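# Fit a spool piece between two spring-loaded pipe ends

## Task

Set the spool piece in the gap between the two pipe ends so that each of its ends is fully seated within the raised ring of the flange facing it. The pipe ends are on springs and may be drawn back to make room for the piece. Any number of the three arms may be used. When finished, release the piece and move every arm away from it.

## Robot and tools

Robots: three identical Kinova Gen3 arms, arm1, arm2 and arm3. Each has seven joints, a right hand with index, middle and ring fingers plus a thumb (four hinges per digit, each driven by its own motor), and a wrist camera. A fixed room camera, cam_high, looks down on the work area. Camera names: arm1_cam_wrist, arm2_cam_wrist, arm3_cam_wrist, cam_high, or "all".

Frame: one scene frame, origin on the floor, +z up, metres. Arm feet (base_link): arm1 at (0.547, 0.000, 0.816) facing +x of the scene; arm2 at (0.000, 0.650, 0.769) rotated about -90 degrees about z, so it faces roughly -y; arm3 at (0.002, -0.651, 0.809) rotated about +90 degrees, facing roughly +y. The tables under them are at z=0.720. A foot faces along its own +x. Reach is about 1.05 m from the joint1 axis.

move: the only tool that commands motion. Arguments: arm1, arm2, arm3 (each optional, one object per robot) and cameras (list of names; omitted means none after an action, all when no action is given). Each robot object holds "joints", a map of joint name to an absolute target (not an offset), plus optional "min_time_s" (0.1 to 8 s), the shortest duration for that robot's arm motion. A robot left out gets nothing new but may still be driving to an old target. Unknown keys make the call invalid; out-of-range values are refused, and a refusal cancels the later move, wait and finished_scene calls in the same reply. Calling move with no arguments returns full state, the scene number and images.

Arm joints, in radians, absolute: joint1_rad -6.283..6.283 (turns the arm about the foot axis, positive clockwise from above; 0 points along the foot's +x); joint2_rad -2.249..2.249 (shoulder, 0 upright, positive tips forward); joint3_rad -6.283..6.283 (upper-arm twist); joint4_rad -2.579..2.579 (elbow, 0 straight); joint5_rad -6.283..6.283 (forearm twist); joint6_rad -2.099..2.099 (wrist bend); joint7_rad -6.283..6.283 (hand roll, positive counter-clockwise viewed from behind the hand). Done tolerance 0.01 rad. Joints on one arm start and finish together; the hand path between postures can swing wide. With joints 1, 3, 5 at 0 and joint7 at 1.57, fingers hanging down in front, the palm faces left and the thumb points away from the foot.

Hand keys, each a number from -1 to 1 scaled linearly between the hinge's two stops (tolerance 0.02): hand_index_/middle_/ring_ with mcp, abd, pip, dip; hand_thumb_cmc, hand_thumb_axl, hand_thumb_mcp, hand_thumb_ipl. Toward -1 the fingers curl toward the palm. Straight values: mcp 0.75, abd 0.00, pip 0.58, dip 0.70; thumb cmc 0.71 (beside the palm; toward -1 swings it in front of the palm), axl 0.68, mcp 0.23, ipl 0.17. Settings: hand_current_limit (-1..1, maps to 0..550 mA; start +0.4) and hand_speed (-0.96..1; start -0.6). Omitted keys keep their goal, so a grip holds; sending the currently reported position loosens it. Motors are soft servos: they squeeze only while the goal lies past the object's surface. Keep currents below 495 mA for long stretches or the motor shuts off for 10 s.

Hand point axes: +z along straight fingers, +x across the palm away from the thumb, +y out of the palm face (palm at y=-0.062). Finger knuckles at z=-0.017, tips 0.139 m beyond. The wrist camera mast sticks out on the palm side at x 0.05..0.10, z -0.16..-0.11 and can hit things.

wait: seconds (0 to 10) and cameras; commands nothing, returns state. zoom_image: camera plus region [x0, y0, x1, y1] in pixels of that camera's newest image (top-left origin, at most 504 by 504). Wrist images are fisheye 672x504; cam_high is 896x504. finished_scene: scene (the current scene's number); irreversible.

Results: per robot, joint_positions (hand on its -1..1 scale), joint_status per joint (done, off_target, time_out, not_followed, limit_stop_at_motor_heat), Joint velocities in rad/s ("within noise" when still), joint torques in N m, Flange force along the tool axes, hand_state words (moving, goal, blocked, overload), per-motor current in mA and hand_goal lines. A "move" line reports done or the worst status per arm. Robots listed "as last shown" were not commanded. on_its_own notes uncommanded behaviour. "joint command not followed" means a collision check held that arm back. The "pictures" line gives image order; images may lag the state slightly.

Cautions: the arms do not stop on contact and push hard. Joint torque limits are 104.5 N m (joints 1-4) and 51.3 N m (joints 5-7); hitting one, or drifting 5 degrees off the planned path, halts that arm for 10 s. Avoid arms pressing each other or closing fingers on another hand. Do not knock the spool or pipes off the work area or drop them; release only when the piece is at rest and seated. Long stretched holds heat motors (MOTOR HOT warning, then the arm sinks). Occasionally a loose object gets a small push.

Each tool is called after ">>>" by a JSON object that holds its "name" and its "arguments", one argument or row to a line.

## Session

>>> {"name": "move", "arguments": {

}}

>>> {"name": "zoom_image", "arguments": {
  "camera": "cam_high",
  "region": [250, 50, 750, 504]
}}

Scene clock: 0.00 s.
Joint torques (N m): no reading
Flange force (N): no reading
Joint velocities: within noise
arm1.joint_positions: joint1_rad=-0.216 joint2_rad=-0.529 joint3_rad=-0.037 joint4_rad=+1.375 joint5_rad=+0.041 joint6_rad=+2.062 joint7_rad=+1.839 hand_index_mcp=+0.753 hand_index_abd=+0.000 hand_index_pip=+0.577 hand_index_dip=+0.696 hand_middle_mcp=+0.753 hand_middle_abd=+0.000 hand_middle_pip=+0.577 hand_middle_dip=+0.696 hand_ring_mcp=+0.753 hand_ring_abd=+0.000 hand_ring_pip=+0.577 hand_ring_dip=+0.696 hand_thumb_cmc=+0.714 hand_thumb_axl=+0.677 hand_thumb_mcp=+0.226 hand_thumb_ipl=+0.168 hand_current_limit=+0.400 hand_speed=-0.600
arm1.joint_status: not commanded
arm1.hand_state: goal,goal,goal,goal,goal,goal,goal,goal,goal,goal,goal,goal,goal,goal,goal,goal
arm1.index_mcp_current_ma: 0
arm1.index_abd_current_ma: 0
arm1.index_pip_current_ma: 0
arm1.index_dip_current_ma: 0
arm1.middle_mcp_current_ma: 0
arm1.middle_abd_current_ma: 0
arm1.middle_pip_current_ma: 0
arm1.middle_dip_current_ma: 0
arm1.ring_mcp_current_ma: 0
arm1.ring_abd_current_ma: 0
arm1.ring_pip_current_ma: 0
arm1.ring_dip_current_ma: 0
arm1.thumb_cmc_current_ma: 0
arm1.thumb_axl_current_ma: 0
arm1.thumb_mcp_current_ma: 0
arm1.thumb_ipl_current_ma: 0
arm1.hand_goal_index_mcp: 0.754
arm1.hand_goal_index_abd: 0.000
arm1.hand_goal_index_pip: 0.576
arm1.hand_goal_index_dip: 0.696
arm1.hand_goal_middle_mcp: 0.754
arm1.hand_goal_middle_abd: 0.000
arm1.hand_goal_middle_pip: 0.576
arm1.hand_goal_middle_dip: 0.696
arm1.hand_goal_ring_mcp: 0.754
arm1.hand_goal_ring_abd: 0.000
arm1.hand_goal_ring_pip: 0.576
arm1.hand_goal_ring_dip: 0.696
arm1.hand_goal_thumb_cmc: 0.714
arm1.hand_goal_thumb_axl: 0.678
arm1.hand_goal_thumb_mcp: 0.226
arm1.hand_goal_thumb_ipl: 0.168
arm1.hand: x=+0.4603 y=-0.0749 z=+1.3745 quat_wxyz=(+0.024, -0.966, -0.235, +0.110) (m; scene frame)
arm2.joint_positions: joint1_rad=-0.529 joint2_rad=-0.457 joint3_rad=-0.031 joint4_rad=+1.371 joint5_rad=-0.056 joint6_rad=+2.059 joint7_rad=+1.912 hand_index_mcp=+0.753 hand_index_abd=+0.000 hand_index_pip=+0.577 hand_index_dip=+0.696 hand_middle_mcp=+0.753 hand_middle_abd=+0.000 hand_middle_pip=+0.577 hand_middle_dip=+0.696 hand_ring_mcp=+0.753 hand_ring_abd=+0.000 hand_ring_pip=+0.577 hand_ring_dip=+0.696 hand_thumb_cmc=+0.714 hand_thumb_axl=+0.677 hand_thumb_mcp=+0.226 hand_thumb_ipl=+0.168 hand_current_limit=+0.400 hand_speed=-0.600
arm2.joint_status: not commanded
arm2.hand_state: goal,goal,goal,goal,goal,goal,goal,goal,goal,goal,goal,goal,goal,goal,goal,goal
arm2.index_mcp_current_ma: 0
arm2.index_abd_current_ma: 0
arm2.index_pip_current_ma: 0
arm2.index_dip_current_ma: 0
arm2.middle_mcp_current_ma: 0
arm2.middle_abd_current_ma: 0
arm2.middle_pip_current_ma: 0
arm2.middle_dip_current_ma: 0
arm2.ring_mcp_current_ma: 0
arm2.ring_abd_current_ma: 0
arm2.ring_pip_current_ma: 0
arm2.ring_dip_current_ma: 0
arm2.thumb_cmc_current_ma: 0
arm2.thumb_axl_current_ma: 0
arm2.thumb_mcp_current_ma: 0
arm2.thumb_ipl_current_ma: 0
arm2.hand_goal_index_mcp: 0.754
arm2.hand_goal_index_abd: 0.000
arm2.hand_goal_index_pip: 0.576
arm2.hand_goal_index_dip: 0.696
arm2.hand_goal_middle_mcp: 0.754
arm2.hand_goal_middle_abd: 0.000
arm2.hand_goal_middle_pip: 0.576
arm2.hand_goal_middle_dip: 0.696
arm2.hand_goal_ring_mcp: 0.754
arm2.hand_goal_ring_abd: 0.000
arm2.hand_goal_ring_pip: 0.576
arm2.hand_goal_ring_dip: 0.696
arm2.hand_goal_thumb_cmc: 0.714
arm2.hand_goal_thumb_axl: 0.678
arm2.hand_goal_thumb_mcp: 0.226
arm2.hand_goal_thumb_ipl: 0.168
arm2.hand: x=+0.1271 y=+0.6104 z=+1.3280 quat_wxyz=(+0.075, +0.305, +0.949, -0.043) (m; scene frame)
arm3.joint_positions: joint1_rad=-0.868 joint2_rad=-0.482 joint3_rad=-0.019 joint4_rad=+1.383 joint5_rad=+0.057 joint6_rad=+1.867 joint7_rad=+1.872 hand_index_mcp=+0.753 hand_index_abd=+0.000 hand_index_pip=+0.577 hand_index_dip=+0.696 hand_middle_mcp=+0.753 hand_middle_abd=+0.000 hand_middle_pip=+0.577 hand_middle_dip=+0.696 hand_ring_mcp=+0.753 hand_ring_abd=+0.000 hand_ring_pip=+0.577 hand_ring_dip=+0.696 hand_thumb_cmc=+0.714 hand_thumb_axl=+0.677 hand_thumb_mcp=+0.226 hand_thumb_ipl=+0.168 hand_current_limit=+0.400 hand_speed=-0.600
arm3.joint_status: not commanded
arm3.hand_state: goal,goal,goal,goal,goal,goal,goal,goal,goal,goal,goal,goal,goal,goal,goal,goal
arm3.index_mcp_current_ma: 0
arm3.index_abd_current_ma: 0
arm3.index_pip_current_ma: 0
arm3.index_dip_current_ma: 0
arm3.middle_mcp_current_ma: 0
arm3.middle_abd_current_ma: 0
arm3.middle_pip_current_ma: 0
arm3.middle_dip_current_ma: 0
arm3.ring_mcp_current_ma: 0
arm3.ring_abd_current_ma: 0
arm3.ring_pip_current_ma: 0
arm3.ring_dip_current_ma: 0
arm3.thumb_cmc_current_ma: 0
arm3.thumb_axl_current_ma: 0
arm3.thumb_mcp_current_ma: 0
arm3.thumb_ipl_current_ma: 0
arm3.hand_goal_index_mcp: 0.754
arm3.hand_goal_index_abd: 0.000
arm3.hand_goal_index_pip: 0.576
arm3.hand_goal_index_dip: 0.696
arm3.hand_goal_middle_mcp: 0.754
arm3.hand_goal_middle_abd: 0.000
arm3.hand_goal_middle_pip: 0.576
arm3.hand_goal_middle_dip: 0.696
arm3.hand_goal_ring_mcp: 0.754
arm3.hand_goal_ring_abd: 0.000
arm3.hand_goal_ring_pip: 0.576
arm3.hand_goal_ring_dip: 0.696
arm3.hand_goal_thumb_cmc: 0.714
arm3.hand_goal_thumb_axl: 0.678
arm3.hand_goal_thumb_mcp: 0.226
arm3.hand_goal_thumb_ipl: 0.168
arm3.hand: x=-0.1526 y=-0.5810 z=+1.3755 quat_wxyz=(+0.116, -0.959, +0.214, +0.147) (m; scene frame)
pictures: arm1_cam_wrist, arm2_cam_wrist, arm3_cam_wrist, cam_high
camera_calibration:
arm1_cam_wrist: T_world_to_cam=[[-0.326326, -0.940982, 0.0898007, -0.0193511], [-0.473096, 0.244832, 0.846308, -0.96848], [-0.818347, 0.233688, -0.525069, 1.24825], [0, 0, 0, 1]] pos_world=[0.557001, -0.0727944, 1.47679]
arm2_cam_wrist: T_world_to_cam=[[0.991683, 0.0978711, 0.0835844, -0.265416], [-0.0121733, -0.575188, 0.817931, -0.785629], [0.128128, -0.812145, -0.569213, 1.36223], [0, 0, 0, 1]] pos_world=[0.0791052, 0.680417, 1.44017]
arm3_cam_wrist: T_world_to_cam=[[-0.957217, -0.25047, 0.144914, -0.454583], [0.0286831, 0.416199, 0.908821, -1.05151], [-0.287945, 0.874096, -0.391209, 1.1233], [0, 0, 0, 1]] pos_world=[-0.0815261, -0.658089, 1.46096]

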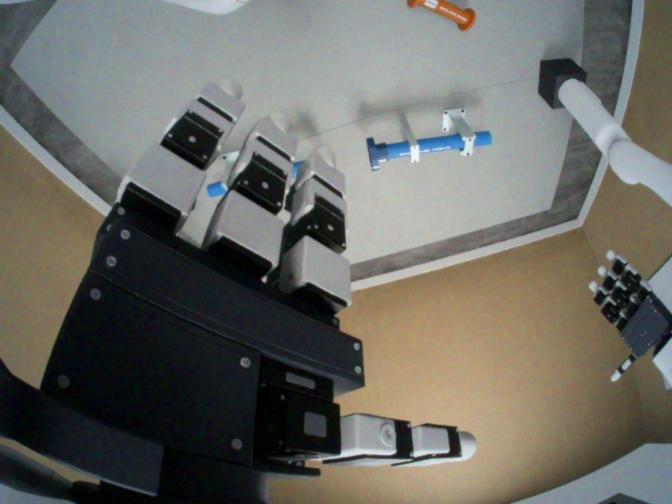

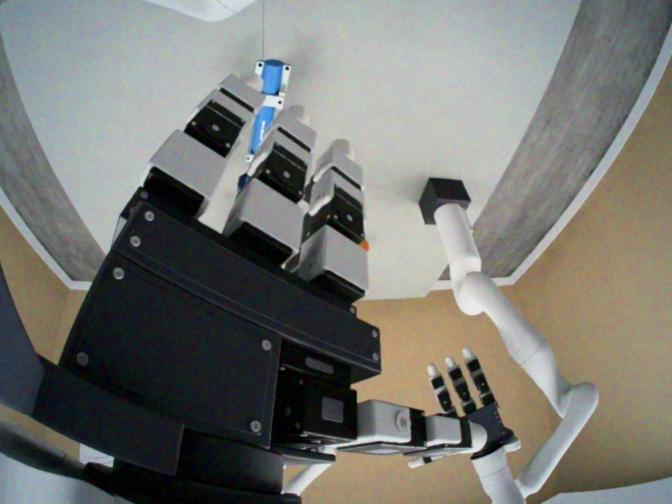

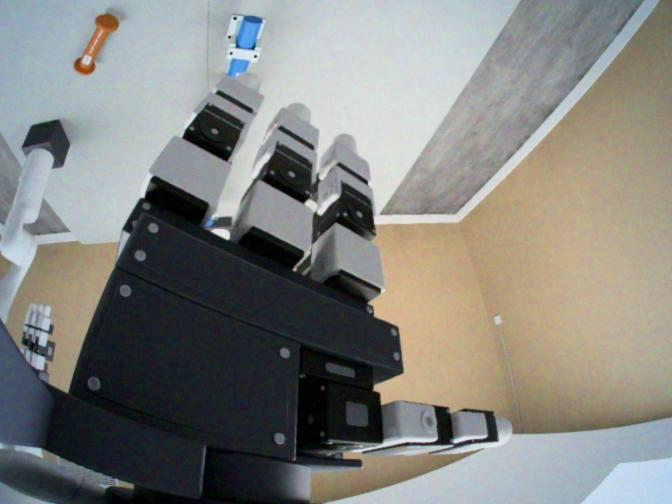

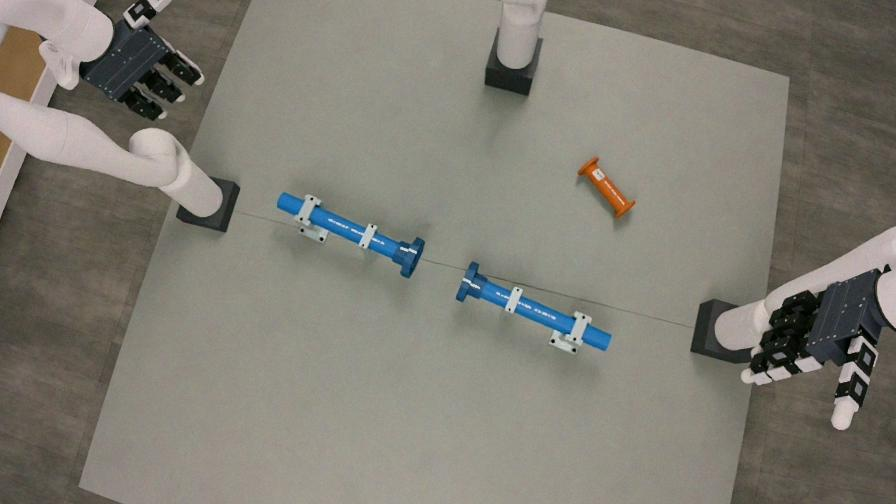

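Scaled by 1.008 from the camera's 896x504 image, which has a finer 1280x720 frame.

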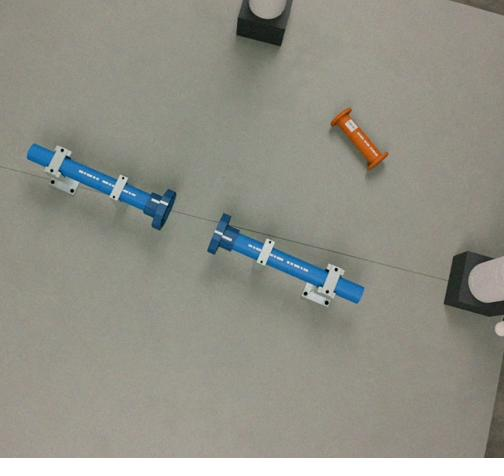

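>>> {"name": "zoom_image", "arguments": {
  "camera": "cam_high",
  "region": [556, 140, 656, 240]
}}

>>> {"name": "zoom_image", "arguments": {
  "camera": "cam_high",
  "region": [380, 200, 500, 320]
}}

>>> {"name": "zoom_image", "arguments": {
  "camera": "cam_high",
  "region": [270, 170, 430, 290]
}}

>>> {"name": "zoom_image", "arguments": {
  "camera": "cam_high",
  "region": [450, 250, 620, 370]
}}

Scaled by 5.040 from the camera's 896x504 image, which has a finer 1280x720 frame.

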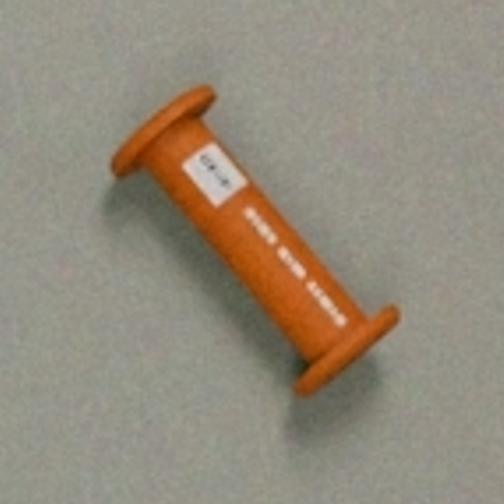

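Scaled by 4.200 from the camera's 896x504 image, which has a finer 1280x720 frame.

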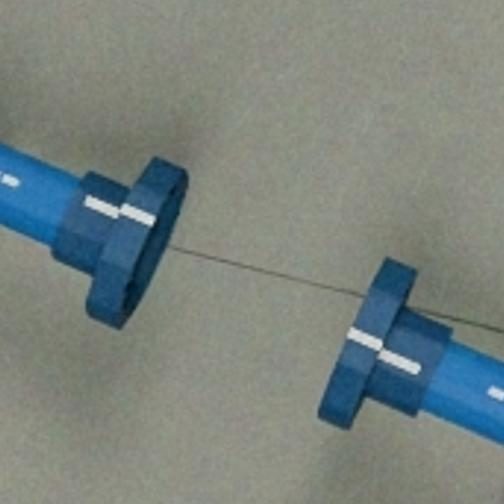

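Scaled by 3.150 from the camera's 896x504 image, which has a finer 1280x720 frame.

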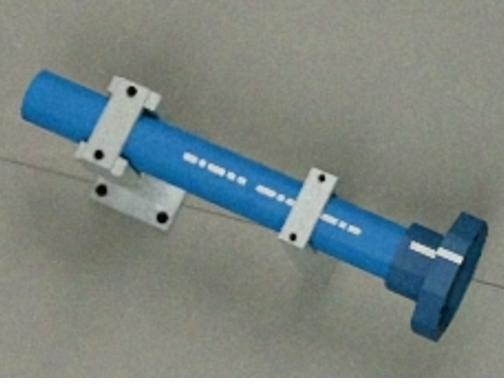

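Scaled by 2.965 from the camera's 896x504 image, which has a finer 1280x720 frame.

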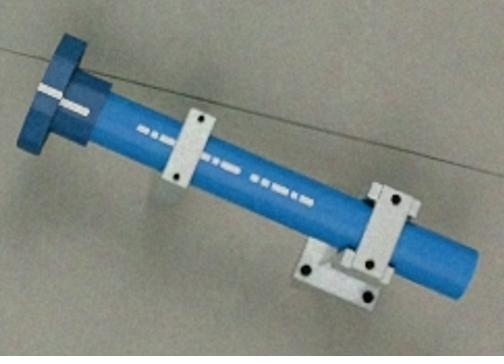

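>>> {"name": "zoom_image", "arguments": {
  "camera": "cam_high",
  "region": [390, 230, 440, 280]
}}

>>> {"name": "zoom_image", "arguments": {
  "camera": "cam_high",
  "region": [445, 256, 495, 306]
}}

>>> {"name": "zoom_image", "arguments": {
  "camera": "cam_high",
  "region": [270, 180, 320, 230]
}}

>>> {"name": "zoom_image", "arguments": {
  "camera": "cam_high",
  "region": [575, 315, 625, 365]
}}

Scaled by 10.080 from the camera's 896x504 image, which has a finer 1280x720 frame.

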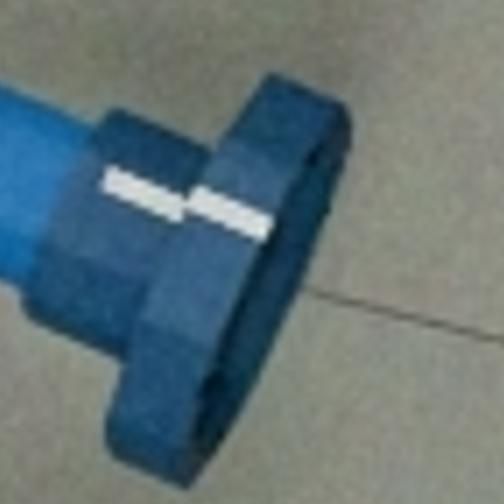

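Scaled by 10.080 from the camera's 896x504 image, which has a finer 1280x720 frame.

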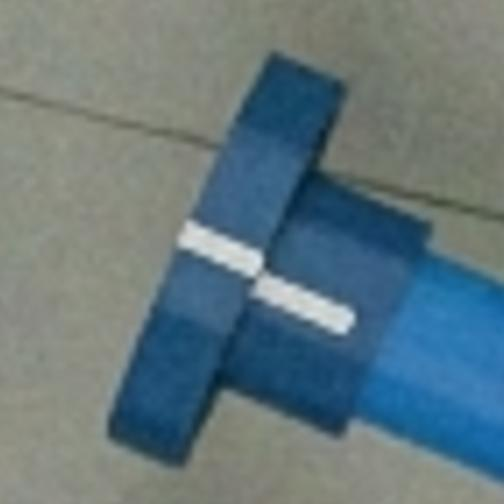

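Scaled by 10.080 from the camera's 896x504 image, which has a finer 1280x720 frame.

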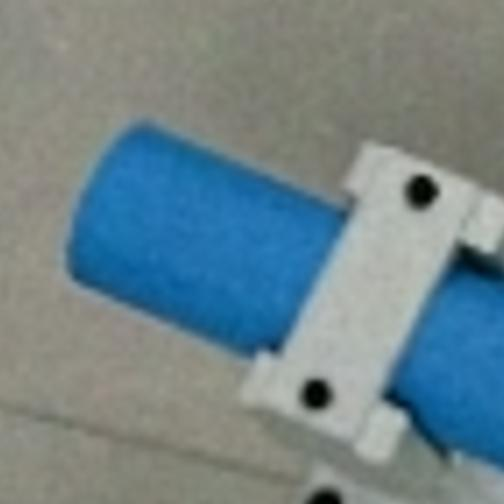

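Scaled by 10.080 from the camera's 896x504 image, which has a finer 1280x720 frame.

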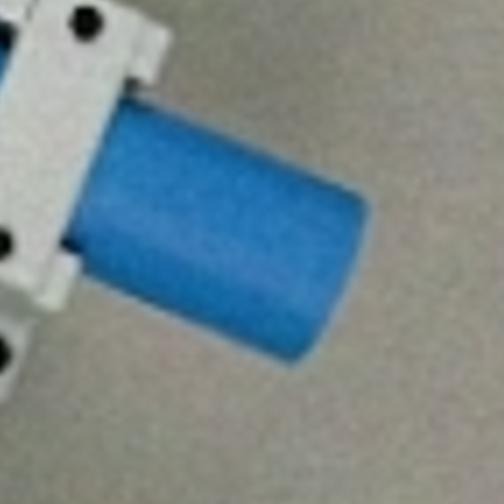

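>>> {"name": "move", "arguments": {
  "arm1": {"joints": {"joint1_rad": -0.4826, "joint2_rad": 0.9756, "joint3_rad": 0.0, "joint4_rad": 1.7476, "joint5_rad": -1.0628, "joint6_rad": 1.4889, "joint7_rad": -0.3721, "hand_index_mcp": -0.274, "hand_index_pip": 0.431, "hand_index_dip": 0.696, "hand_middle_mcp": -0.274, "hand_middle_pip": 0.431, "hand_middle_dip": 0.696, "hand_ring_mcp": -0.479, "hand_ring_pip": -0.956, "hand_ring_dip": 0.696, "hand_thumb_cmc": -0.571, "hand_thumb_mcp": 0.337, "hand_thumb_ipl": 0.168}, "min_time_s": 4},
  "arm2": {"joints": {"joint1_rad": 0.2578, "joint2_rad": 0.7946, "joint3_rad": 0.0, "joint4_rad": 1.099, "joint5_rad": 0.0, "joint6_rad": 1.2549, "joint7_rad": 3.217, "hand_index_pip": -0.737, "hand_middle_pip": -0.737, "hand_ring_pip": -0.737, "hand_index_dip": -0.03, "hand_middle_dip": -0.03, "hand_ring_dip": -0.03, "hand_thumb_cmc": -0.571}, "min_time_s": 4},
  "cameras": ["all"]
}}

Scene clock: 64.40 s.
Joint torques (N m): arm1=[-0.11 -18.19 -0.81 -4.75 -0.82 2.44 0.43] | arm2=[-0.9 -21.93 1.68 -8.77 -0.11 0.01 -0.15] | arm3=[0.85 -1.27 -0.42 -7.86 -0.29 -1.39 0.08]
Flange force (N): arm1=[-7.1 -3.7 4.5] | arm2=[1.4 3.9 1.5] | arm3=[-4.5 -3.2 -1.6]
move: arm1 done; arm2 done
Joint velocities: within noise
arm1.joint_positions: joint1_rad=-0.483 joint2_rad=+0.976 joint3_rad=+0.000 joint4_rad=+1.748 joint5_rad=-1.063 joint6_rad=+1.489 joint7_rad=-0.372 hand_index_mcp=-0.272 hand_index_abd=+0.000 hand_index_pip=+0.435 hand_index_dip=+0.696 hand_middle_mcp=-0.272 hand_middle_abd=+0.000 hand_middle_pip=+0.435 hand_middle_dip=+0.696 hand_ring_mcp=-0.469 hand_ring_abd=+0.000 hand_ring_pip=-0.954 hand_ring_dip=+0.696 hand_thumb_cmc=-0.568 hand_thumb_axl=+0.677 hand_thumb_mcp=+0.333 hand_thumb_ipl=+0.168 hand_current_limit=+0.400 hand_speed=-0.600
arm1.joint_status: all done
arm1.hand_state: goal,goal,goal,goal,goal,goal,goal,goal,goal,goal,goal,goal,goal,goal,goal,goal
arm1.index_mcp_current_ma: 1
arm1.index_abd_current_ma: 0
arm1.index_pip_current_ma: 3
arm1.index_dip_current_ma: 0
arm1.middle_mcp_current_ma: 1
arm1.middle_abd_current_ma: 0
arm1.middle_pip_current_ma: 3
arm1.middle_dip_current_ma: 0
arm1.ring_mcp_current_ma: 13
arm1.ring_abd_current_ma: 0
arm1.ring_pip_current_ma: 1
arm1.ring_dip_current_ma: 0
arm1.thumb_cmc_current_ma: 2
arm1.thumb_axl_current_ma: -1
arm1.thumb_mcp_current_ma: -8
arm1.thumb_ipl_current_ma: 0
arm1.hand_goal_index_mcp: -0.274
arm1.hand_goal_index_abd: 0.000
arm1.hand_goal_index_pip: 0.432
arm1.hand_goal_index_dip: 0.696
arm1.hand_goal_middle_mcp: -0.274
arm1.hand_goal_middle_abd: 0.000
arm1.hand_goal_middle_pip: 0.432
arm1.hand_goal_middle_dip: 0.696
arm1.hand_goal_ring_mcp: -0.478
arm1.hand_goal_ring_abd: 0.000
arm1.hand_goal_ring_pip: -0.956
arm1.hand_goal_ring_dip: 0.696
arm1.hand_goal_thumb_cmc: -0.570
arm1.hand_goal_thumb_axl: 0.678
arm1.hand_goal_thumb_mcp: 0.338
arm1.hand_goal_thumb_ipl: 0.168
arm1.hand: x=+0.3335 y=-0.3388 z=+0.8839 quat_wxyz=(+0.267, -0.347, +0.713, -0.548) (m; scene frame)
arm2.joint_positions: joint1_rad=+0.258 joint2_rad=+0.795 joint3_rad=+0.000 joint4_rad=+1.099 joint5_rad=+0.000 joint6_rad=+1.255 joint7_rad=+3.217 hand_index_mcp=+0.753 hand_index_abd=+0.000 hand_index_pip=-0.728 hand_index_dip=-0.027 hand_middle_mcp=+0.753 hand_middle_abd=+0.000 hand_middle_pip=-0.729 hand_middle_dip=-0.027 hand_ring_mcp=+0.753 hand_ring_abd=+0.000 hand_ring_pip=-0.729 hand_ring_dip=-0.027 hand_thumb_cmc=-0.569 hand_thumb_axl=+0.677 hand_thumb_mcp=+0.223 hand_thumb_ipl=+0.168 hand_current_limit=+0.400 hand_speed=-0.600
arm2.joint_status: all done
arm2.hand_state: goal,goal,goal,goal,goal,goal,goal,goal,goal,goal,goal,goal,goal,goal,goal,goal
arm2.index_mcp_current_ma: -1
arm2.index_abd_current_ma: 0
arm2.index_pip_current_ma: 16
arm2.index_dip_current_ma: 5
arm2.middle_mcp_current_ma: -1
arm2.middle_abd_current_ma: 0
arm2.middle_pip_current_ma: 13
arm2.middle_dip_current_ma: 6
arm2.ring_mcp_current_ma: -1
arm2.ring_abd_current_ma: 0
arm2.ring_pip_current_ma: 13
arm2.ring_dip_current_ma: 5
arm2.thumb_cmc_current_ma: 2
arm2.thumb_axl_current_ma: -1
arm2.thumb_mcp_current_ma: -6
arm2.thumb_ipl_current_ma: 0
arm2.hand_goal_index_mcp: 0.754
arm2.hand_goal_index_abd: 0.000
arm2.hand_goal_index_pip: -0.736
arm2.hand_goal_index_dip: -0.030
arm2.hand_goal_middle_mcp: 0.754
arm2.hand_goal_middle_abd: 0.000
arm2.hand_goal_middle_pip: -0.736
arm2.hand_goal_middle_dip: -0.030
arm2.hand_goal_ring_mcp: 0.754
arm2.hand_goal_ring_abd: 0.000
arm2.hand_goal_ring_pip: -0.736
arm2.hand_goal_ring_dip: -0.030
arm2.hand_goal_thumb_cmc: -0.570
arm2.hand_goal_thumb_axl: 0.678
arm2.hand_goal_thumb_mcp: 0.226
arm2.hand_goal_thumb_ipl: 0.168
arm2.hand: x=-0.1283 y=+0.1574 z=+0.9521 quat_wxyz=(-0.002, +0.082, +0.997, +0.000) (m; scene frame)
arm3: as last shown
arm3.joint_positions: joint1_rad=-0.868 joint2_rad=-0.482 joint3_rad=-0.019 joint4_rad=+1.383 joint5_rad=+0.057 joint6_rad=+1.867 joint7_rad=+1.872 hand_index_mcp=+0.753 hand_index_abd=+0.000 hand_index_pip=+0.577 hand_index_dip=+0.696 hand_middle_mcp=+0.753 hand_middle_abd=+0.000 hand_middle_pip=+0.577 hand_middle_dip=+0.696 hand_ring_mcp=+0.753 hand_ring_abd=+0.000 hand_ring_pip=+0.577 hand_ring_dip=+0.696 hand_thumb_cmc=+0.714 hand_thumb_axl=+0.677 hand_thumb_mcp=+0.224 hand_thumb_ipl=+0.168 hand_current_limit=+0.400 hand_speed=-0.600
arm3.thumb_mcp_current_ma: -1
pictures: arm1_cam_wrist, arm2_cam_wrist, arm3_cam_wrist, cam_high
camera_calibration:
arm1_cam_wrist: T_world_to_cam=[[0.305584, 0.690275, -0.655849, 0.736093], [-0.156241, 0.715813, 0.680588, -0.348313], [0.939259, -0.105506, 0.32659, -0.505282], [0, 0, 0, 1]] pos_world=[0.195232, -0.31209, 0.884843]
arm2_cam_wrist: T_world_to_cam=[[0.851143, 0.524426, -0.0230949, 0.0800132], [0.371578, -0.570826, 0.73218, -0.611674], [0.370791, -0.631771, -0.68072, 0.922103], [0, 0, 0, 1]] pos_world=[-0.182726, 0.191437, 1.0774]
arm3_cam_wrist: T_world_to_cam=[[-0.957217, -0.25047, 0.144914, -0.454583], [0.0286831, 0.416199, 0.908821, -1.05151], [-0.287945, 0.874096, -0.391209, 1.1233], [0, 0, 0, 1]] pos_world=[-0.0815261, -0.658089, 1.46096]

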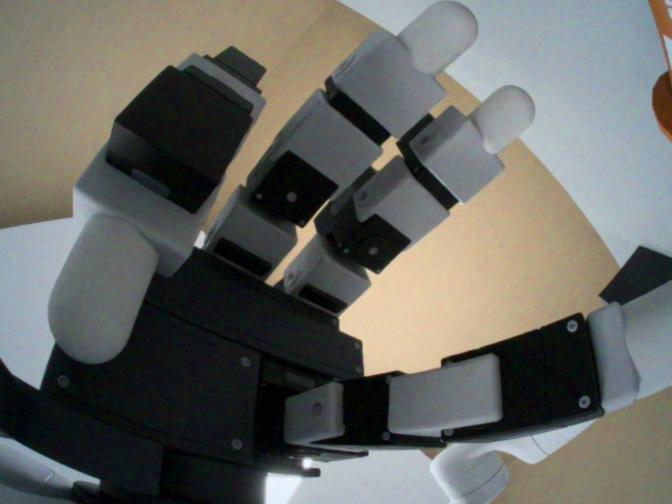

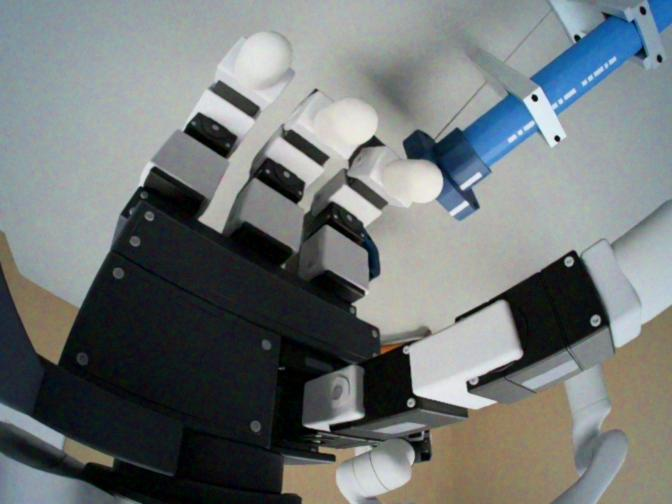

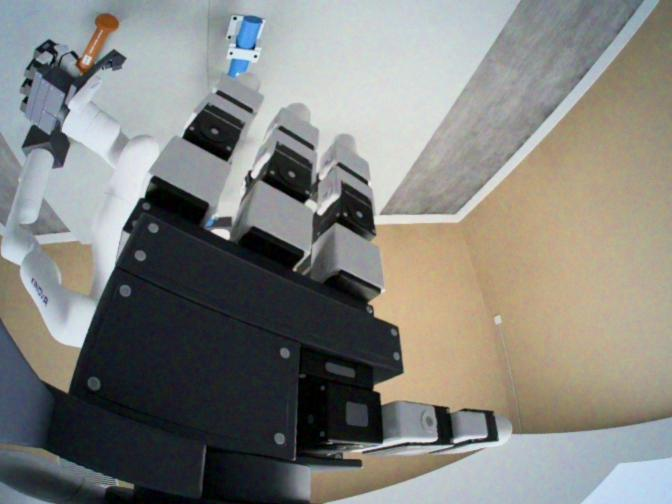

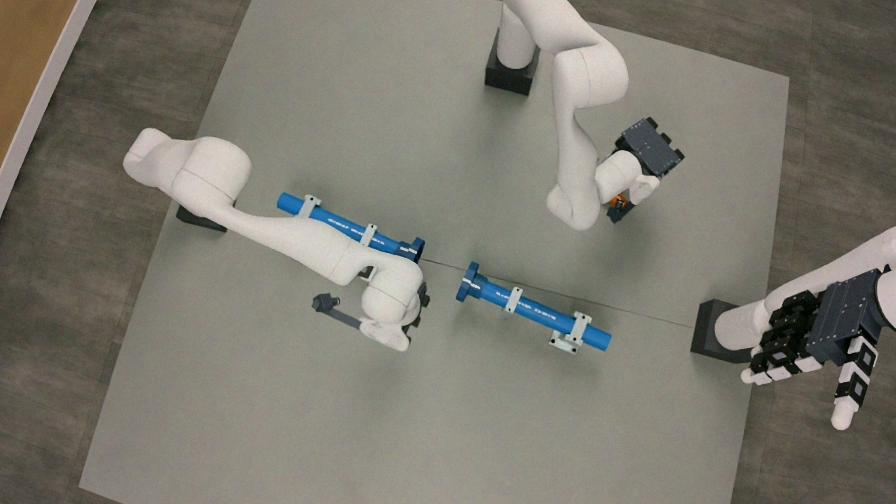

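>>> {"name": "zoom_image", "arguments": {
  "camera": "arm2_cam_wrist",
  "region": [390, 60, 590, 230]
}}

>>> {"name": "zoom_image", "arguments": {
  "camera": "cam_high",
  "region": [450, 250, 530, 330]
}}

Scaled by 2.520 from the camera's 672x504 image, which has a finer 960x720 frame.

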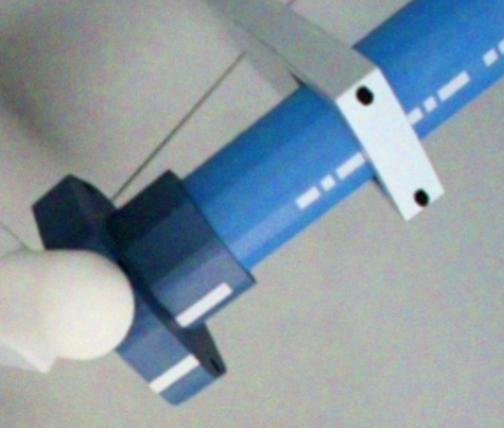

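Scaled by 6.300 from the camera's 896x504 image, which has a finer 1280x720 frame.

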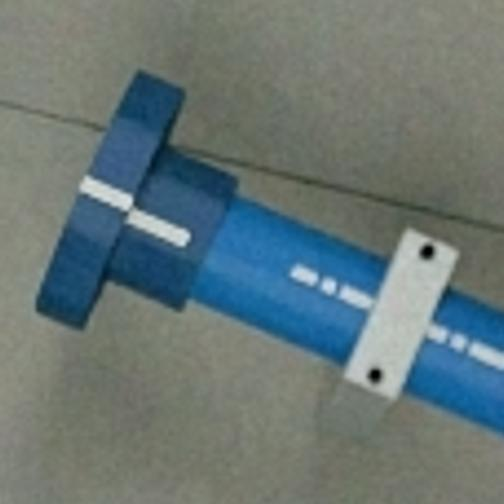

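>>> {"name": "move", "arguments": {
  "arm1": {"joints": {"joint1_rad": -0.4814, "joint2_rad": 1.1109, "joint4_rad": 1.708, "joint5_rad": -1.0703, "joint6_rad": 1.443, "joint7_rad": -0.2878}, "min_time_s": 1.5},
  "cameras": ["arm1_cam_wrist", "cam_high"]
}}

>>> {"name": "zoom_image", "arguments": {
  "camera": "cam_high",
  "region": [556, 110, 706, 240]
}}

Scene clock: 95.03 s.
Joint torques (N m): arm1=[-0.08 -18.71 -0.92 -4 -0.58 2.53 0.4] | arm2=[-0.93 -21.88 1.72 -8.74 -0.09 0.01 -0.2] | arm3=[0.89 -1.32 -0.42 -7.83 -0.3 -1.44 0.07]
Flange force (N): arm1=[-7.1 -4.8 4.4] | arm2=[1.5 3.9 1.4] | arm3=[-4.6 -3.3 -1.9]
move: arm1 done
Joint velocities: within noise
arm1.joint_positions: joint1_rad=-0.481 joint2_rad=+1.111 joint3_rad=+0.000 joint4_rad=+1.708 joint5_rad=-1.070 joint6_rad=+1.443 joint7_rad=-0.288 hand_index_mcp=-0.272 hand_index_abd=+0.000 hand_index_pip=+0.435 hand_index_dip=+0.696 hand_middle_mcp=-0.272 hand_middle_abd=+0.000 hand_middle_pip=+0.435 hand_middle_dip=+0.696 hand_ring_mcp=-0.469 hand_ring_abd=+0.000 hand_ring_pip=-0.954 hand_ring_dip=+0.696 hand_thumb_cmc=-0.568 hand_thumb_axl=+0.677 hand_thumb_mcp=+0.333 hand_thumb_ipl=+0.168 hand_current_limit=+0.400 hand_speed=-0.600
arm1.joint_status: all done
arm1.hand_state: goal,goal,goal,goal,goal,goal,goal,goal,goal,goal,goal,goal,goal,goal,goal,goal
arm1.index_mcp_current_ma: 1
arm1.index_abd_current_ma: 0
arm1.index_pip_current_ma: 3
arm1.index_dip_current_ma: 0
arm1.middle_mcp_current_ma: 1
arm1.middle_abd_current_ma: 0
arm1.middle_pip_current_ma: 3
arm1.middle_dip_current_ma: 0
arm1.ring_mcp_current_ma: 13
arm1.ring_abd_current_ma: 0
arm1.ring_pip_current_ma: 1
arm1.ring_dip_current_ma: 0
arm1.thumb_cmc_current_ma: 2
arm1.thumb_axl_current_ma: -1
arm1.thumb_mcp_current_ma: -8
arm1.thumb_ipl_current_ma: 0
arm1.hand_goal_index_mcp: -0.274
arm1.hand_goal_index_abd: 0.000
arm1.hand_goal_index_pip: 0.432
arm1.hand_goal_index_dip: 0.696
arm1.hand_goal_middle_mcp: -0.274
arm1.hand_goal_middle_abd: 0.000
arm1.hand_goal_middle_pip: 0.432
arm1.hand_goal_middle_dip: 0.696
arm1.hand_goal_ring_mcp: -0.478
arm1.hand_goal_ring_abd: 0.000
arm1.hand_goal_ring_pip: -0.956
arm1.hand_goal_ring_dip: 0.696
arm1.hand_goal_thumb_cmc: -0.570
arm1.hand_goal_thumb_axl: 0.678
arm1.hand_goal_thumb_mcp: 0.338
arm1.hand_goal_thumb_ipl: 0.168
arm1.hand: x=+0.3336 y=-0.3388 z=+0.8239 quat_wxyz=(+0.267, -0.347, +0.713, -0.548) (m; scene frame)
arm2, arm3: as last shown
pictures: arm1_cam_wrist, cam_high
camera_calibration:
arm1_cam_wrist: T_world_to_cam=[[0.305483, 0.690447, -0.655716, 0.696644], [-0.15638, 0.715663, 0.680715, -0.30757], [0.939269, -0.105406, 0.326595, -0.485849], [0, 0, 0, 1]] pos_world=[0.195432, -0.312091, 0.824843]

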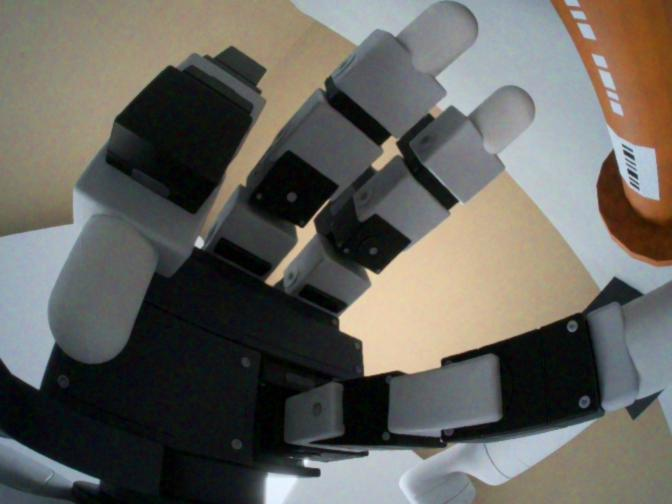

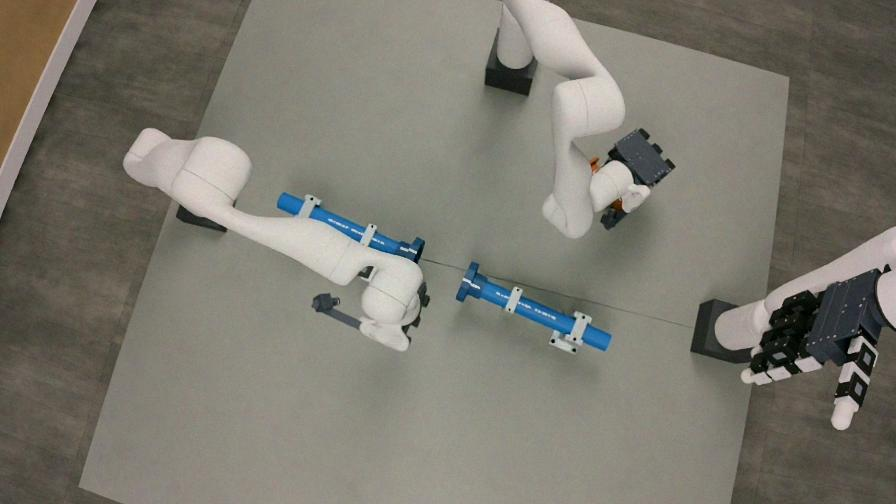

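Scaled by 3.360 from the camera's 896x504 image, which has a finer 1280x720 frame.

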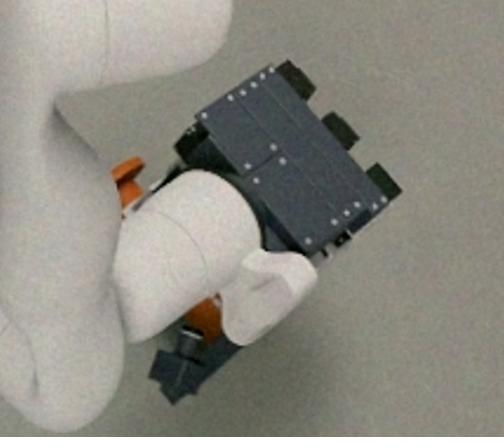

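>>> {"name": "move", "arguments": {
  "arm1": {"joints": {"joint1_rad": -0.4805, "joint2_rad": 1.1983, "joint4_rad": 1.6682, "joint5_rad": -1.0752, "joint6_rad": 1.4202, "joint7_rad": -0.2456}, "min_time_s": 1.5},
  "cameras": ["arm1_cam_wrist", "cam_high"]
}}

>>> {"name": "zoom_image", "arguments": {
  "camera": "cam_high",
  "region": [556, 110, 706, 240]
}}

Scene clock: 104.33 s.
Joint torques (N m): arm1=[-0.12 -18.97 -0.96 -3.56 -0.45 2.53 0.44] | arm2=[-0.86 -21.91 1.68 -8.77 -0.13 0 -0.17] | arm3=[0.89 -1.21 -0.39 -7.87 -0.25 -1.41 0.04]
Flange force (N): arm1=[-6.7 -5.4 4.0] | arm2=[1.3 3.9 1.4] | arm3=[-4.3 -3.1 -1.6]
move: arm1 done
Joint velocities: within noise
arm1.joint_positions: joint1_rad=-0.481 joint2_rad=+1.198 joint3_rad=+0.000 joint4_rad=+1.668 joint5_rad=-1.075 joint6_rad=+1.420 joint7_rad=-0.246 hand_index_mcp=-0.272 hand_index_abd=+0.000 hand_index_pip=+0.435 hand_index_dip=+0.696 hand_middle_mcp=-0.272 hand_middle_abd=+0.000 hand_middle_pip=+0.435 hand_middle_dip=+0.696 hand_ring_mcp=-0.469 hand_ring_abd=+0.000 hand_ring_pip=-0.954 hand_ring_dip=+0.696 hand_thumb_cmc=-0.568 hand_thumb_axl=+0.677 hand_thumb_mcp=+0.333 hand_thumb_ipl=+0.168 hand_current_limit=+0.400 hand_speed=-0.600
arm1.joint_status: all done
arm1.hand_state: goal,goal,goal,goal,goal,goal,goal,goal,goal,goal,goal,goal,goal,goal,goal,goal
arm1.index_mcp_current_ma: 1
arm1.index_abd_current_ma: 0
arm1.index_pip_current_ma: 3
arm1.index_dip_current_ma: 0
arm1.middle_mcp_current_ma: 1
arm1.middle_abd_current_ma: 0
arm1.middle_pip_current_ma: 3
arm1.middle_dip_current_ma: 0
arm1.ring_mcp_current_ma: 13
arm1.ring_abd_current_ma: 0
arm1.ring_pip_current_ma: 1
arm1.ring_dip_current_ma: 0
arm1.thumb_cmc_current_ma: 2
arm1.thumb_axl_current_ma: -1
arm1.thumb_mcp_current_ma: -8
arm1.thumb_ipl_current_ma: 0
arm1.hand_goal_index_mcp: -0.274
arm1.hand_goal_index_abd: 0.000
arm1.hand_goal_index_pip: 0.432
arm1.hand_goal_index_dip: 0.696
arm1.hand_goal_middle_mcp: -0.274
arm1.hand_goal_middle_abd: 0.000
arm1.hand_goal_middle_pip: 0.432
arm1.hand_goal_middle_dip: 0.696
arm1.hand_goal_ring_mcp: -0.478
arm1.hand_goal_ring_abd: 0.000
arm1.hand_goal_ring_pip: -0.956
arm1.hand_goal_ring_dip: 0.696
arm1.hand_goal_thumb_cmc: -0.570
arm1.hand_goal_thumb_axl: 0.678
arm1.hand_goal_thumb_mcp: 0.338
arm1.hand_goal_thumb_ipl: 0.168
arm1.hand: x=+0.3335 y=-0.3388 z=+0.7858 quat_wxyz=(+0.267, -0.347, +0.713, -0.548) (m; scene frame)
arm2, arm3: as last shown
pictures: arm1_cam_wrist, cam_high
camera_calibration:
arm1_cam_wrist: T_world_to_cam=[[0.305358, 0.690628, -0.655584, 0.671699], [-0.156245, 0.715474, 0.680944, -0.281933], [0.939332, -0.1055, 0.326383, -0.473093], [0, 0, 0, 1]] pos_world=[0.195232, -0.31209, 0.786744]

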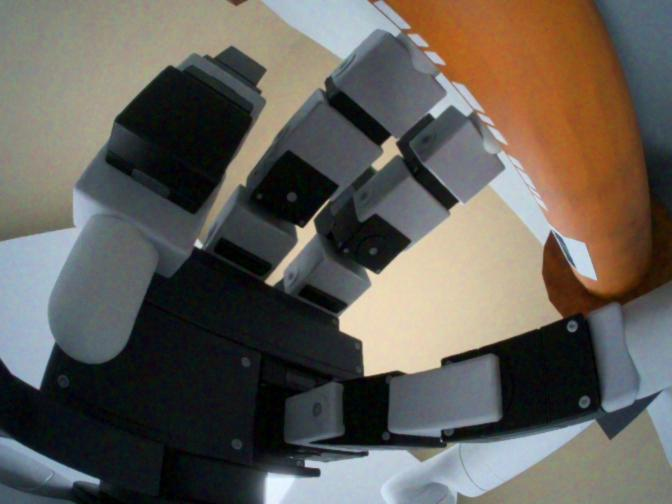

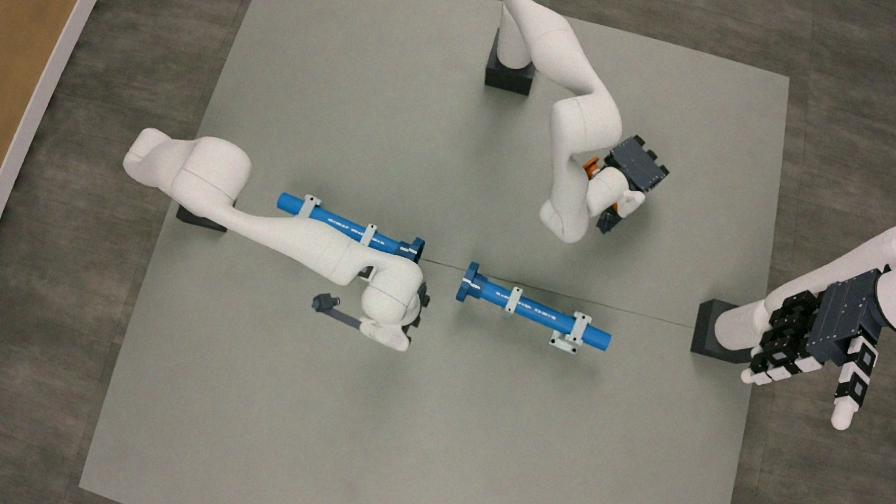

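Scaled by 3.360 from the camera's 896x504 image, which has a finer 1280x720 frame.

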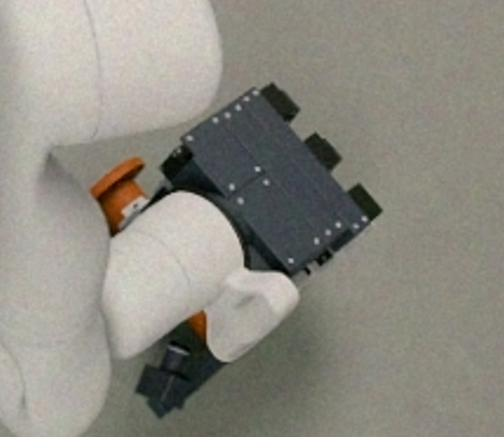

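>>> {"name": "move", "arguments": {
  "arm1": {"joints": {"hand_index_mcp": -0.52, "hand_middle_mcp": -0.43, "hand_index_pip": 0.36, "hand_middle_pip": 0.36, "hand_index_dip": 0.5, "hand_middle_dip": 0.5, "hand_thumb_mcp": 0.11, "hand_thumb_ipl": 0.06}},
  "arm2": {"joints": {"joint1_rad": 0.2604, "joint2_rad": 0.9675, "joint4_rad": 1.2434, "joint6_rad": 0.9378, "joint7_rad": 3.2182}, "min_time_s": 2},
  "cameras": ["arm1_cam_wrist", "cam_high", "arm2_cam_wrist"]
}}

>>> {"name": "zoom_image", "arguments": {
  "camera": "cam_high",
  "region": [340, 200, 440, 300]
}}

Scene clock: 120.40 s.
Joint torques (N m): arm1=[-0.29 -19.02 -1.19 -3.52 -0.51 2.63 0.42] | arm2=[-0.89 -22.87 1.75 -7.51 -0.14 0.03 -0.15] | arm3=[0.95 -1.24 -0.46 -7.85 -0.28 -1.39 0.04]
Flange force (N): arm1=[-6.9 -5.1 3.7] | arm2=[1.6 3.5 0.5] | arm3=[-4.3 -3.5 -1.6]
move: arm1 off_target; arm2 done
Joint velocities: within noise
arm1.joint_positions: joint1_rad=-0.480 joint2_rad=+1.198 joint3_rad=+0.000 joint4_rad=+1.668 joint5_rad=-1.075 joint6_rad=+1.420 joint7_rad=-0.246 hand_index_mcp=-0.404 hand_index_abd=+0.000 hand_index_pip=+0.388 hand_index_dip=+0.533 hand_middle_mcp=-0.399 hand_middle_abd=+0.000 hand_middle_pip=+0.378 hand_middle_dip=+0.524 hand_ring_mcp=-0.469 hand_ring_abd=+0.000 hand_ring_pip=-0.954 hand_ring_dip=+0.696 hand_thumb_cmc=-0.567 hand_thumb_axl=+0.677 hand_thumb_mcp=+0.232 hand_thumb_ipl=+0.080 hand_current_limit=+0.400 hand_speed=-0.600
arm1.joint_status: hand_index_mcp off_target (ended at -0.404, target -0.520); hand_index_pip off_target (ended at +0.388, target +0.360); hand_index_dip off_target (ended at +0.533, target +0.500); hand_middle_mcp off_target (ended at -0.399, target -0.430); hand_middle_dip off_target (ended at +0.524, target +0.500); hand_thumb_mcp off_target (ended at +0.232, target +0.110); hand_thumb_ipl off_target (ended at +0.080, target +0.060); the others done
arm1.hand_state: blocked,goal,blocked,blocked,blocked,goal,goal,blocked,goal,goal,goal,goal,goal,goal,blocked,blocked
arm1.index_mcp_current_ma: 385
arm1.index_abd_current_ma: 0
arm1.index_pip_current_ma: 58
arm1.index_dip_current_ma: 73
arm1.middle_mcp_current_ma: 74
arm1.middle_abd_current_ma: 0
arm1.middle_pip_current_ma: 32
arm1.middle_dip_current_ma: 49
arm1.ring_mcp_current_ma: 13
arm1.ring_abd_current_ma: 0
arm1.ring_pip_current_ma: 1
arm1.ring_dip_current_ma: 0
arm1.thumb_cmc_current_ma: 4
arm1.thumb_axl_current_ma: -1
arm1.thumb_mcp_current_ma: 385
arm1.thumb_ipl_current_ma: 57
arm1.hand_goal_index_mcp: -0.520
arm1.hand_goal_index_abd: 0.000
arm1.hand_goal_index_pip: 0.360
arm1.hand_goal_index_dip: 0.500
arm1.hand_goal_middle_mcp: -0.430
arm1.hand_goal_middle_abd: 0.000
arm1.hand_goal_middle_pip: 0.360
arm1.hand_goal_middle_dip: 0.500
arm1.hand_goal_ring_mcp: -0.478
arm1.hand_goal_ring_abd: 0.000
arm1.hand_goal_ring_pip: -0.956
arm1.hand_goal_ring_dip: 0.696
arm1.hand_goal_thumb_cmc: -0.570
arm1.hand_goal_thumb_axl: 0.678
arm1.hand_goal_thumb_mcp: 0.110
arm1.hand_goal_thumb_ipl: 0.060
arm1.hand: x=+0.3335 y=-0.3388 z=+0.7858 quat_wxyz=(+0.267, -0.347, +0.713, -0.548) (m; scene frame)
arm2.joint_positions: joint1_rad=+0.260 joint2_rad=+0.967 joint3_rad=+0.000 joint4_rad=+1.243 joint5_rad=+0.000 joint6_rad=+0.938 joint7_rad=+3.218 hand_index_mcp=+0.753 hand_index_abd=+0.000 hand_index_pip=-0.728 hand_index_dip=-0.027 hand_middle_mcp=+0.753 hand_middle_abd=+0.000 hand_middle_pip=-0.729 hand_middle_dip=-0.027 hand_ring_mcp=+0.753 hand_ring_abd=+0.000 hand_ring_pip=-0.729 hand_ring_dip=-0.027 hand_thumb_cmc=-0.569 hand_thumb_axl=+0.677 hand_thumb_mcp=+0.223 hand_thumb_ipl=+0.168 hand_current_limit=+0.400 hand_speed=-0.600
arm2.joint_status: all done
arm2.hand_state: goal,goal,goal,goal,goal,goal,goal,goal,goal,goal,goal,goal,goal,goal,goal,goal
arm2.index_mcp_current_ma: -1
arm2.index_abd_current_ma: 0
arm2.index_pip_current_ma: 16
arm2.index_dip_current_ma: 5
arm2.middle_mcp_current_ma: -1
arm2.middle_abd_current_ma: 0
arm2.middle_pip_current_ma: 13
arm2.middle_dip_current_ma: 6
arm2.ring_mcp_current_ma: -1
arm2.ring_abd_current_ma: 0
arm2.ring_pip_current_ma: 13
arm2.ring_dip_current_ma: 4
arm2.thumb_cmc_current_ma: 2
arm2.thumb_axl_current_ma: -1
arm2.thumb_mcp_current_ma: -6
arm2.thumb_ipl_current_ma: 0
arm2.hand_goal_index_mcp: 0.754
arm2.hand_goal_index_abd: 0.000
arm2.hand_goal_index_pip: -0.736
arm2.hand_goal_index_dip: -0.030
arm2.hand_goal_middle_mcp: 0.754
arm2.hand_goal_middle_abd: 0.000
arm2.hand_goal_middle_pip: -0.736
arm2.hand_goal_middle_dip: -0.030
arm2.hand_goal_ring_mcp: 0.754
arm2.hand_goal_ring_abd: 0.000
arm2.hand_goal_ring_pip: -0.736
arm2.hand_goal_ring_dip: -0.030
arm2.hand_goal_thumb_cmc: -0.570
arm2.hand_goal_thumb_axl: 0.678
arm2.hand_goal_thumb_mcp: 0.226
arm2.hand_goal_thumb_ipl: 0.168
arm2.hand: x=-0.1306 y=+0.1568 z=+0.8081 quat_wxyz=(-0.002, +0.082, +0.997, +0.000) (m; scene frame)
arm3: as last shown
pictures: arm1_cam_wrist, arm2_cam_wrist, cam_high
camera_calibration:
arm1_cam_wrist: T_world_to_cam=[[0.305358, 0.690628, -0.655584, 0.671699], [-0.156245, 0.715474, 0.680944, -0.281933], [0.939332, -0.1055, 0.326383, -0.473093], [0, 0, 0, 1]] pos_world=[0.195232, -0.31209, 0.786744]
arm2_cam_wrist: T_world_to_cam=[[0.851858, 0.523269, -0.0229457, 0.0790921], [0.370775, -0.571504, 0.732058, -0.505674], [0.36995, -0.632118, -0.680855, 0.824549], [0, 0, 0, 1]] pos_world=[-0.184926, 0.190831, 0.933397]

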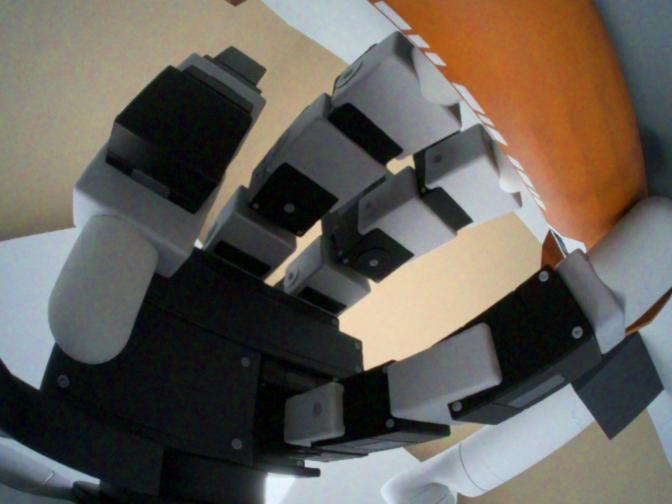

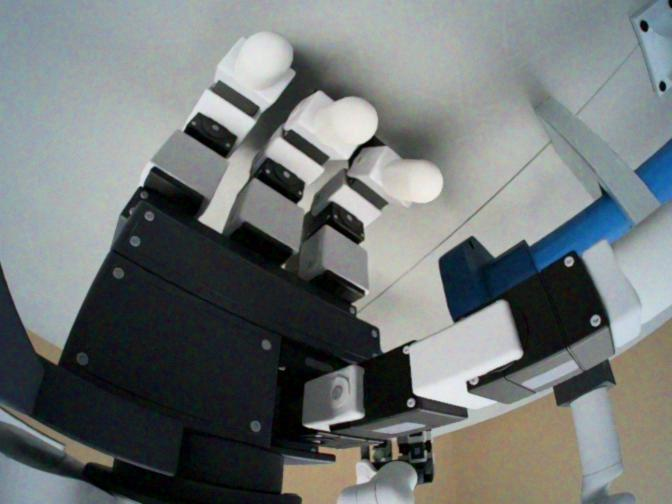

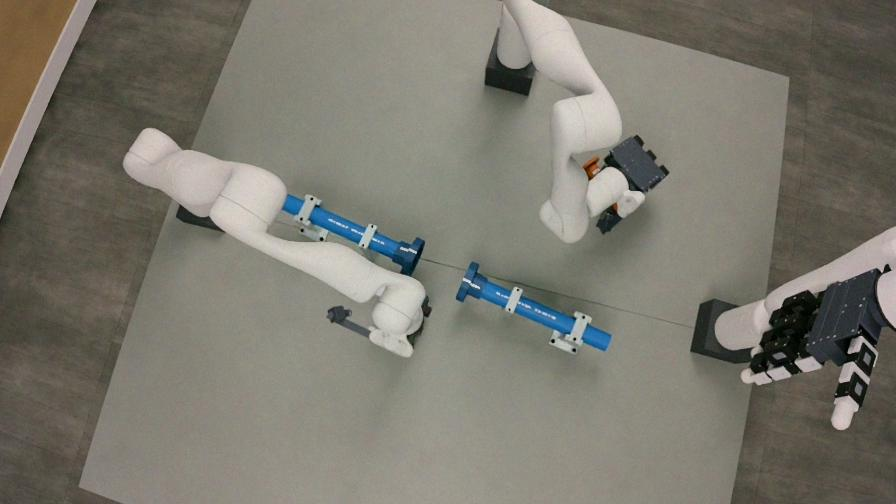

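Scaled by 5.040 from the camera's 896x504 image, which has a finer 1280x720 frame.

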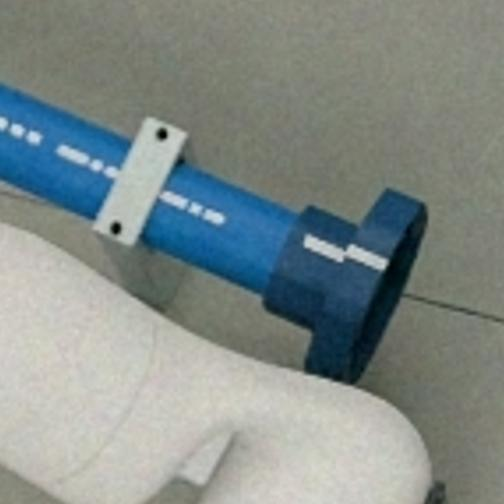

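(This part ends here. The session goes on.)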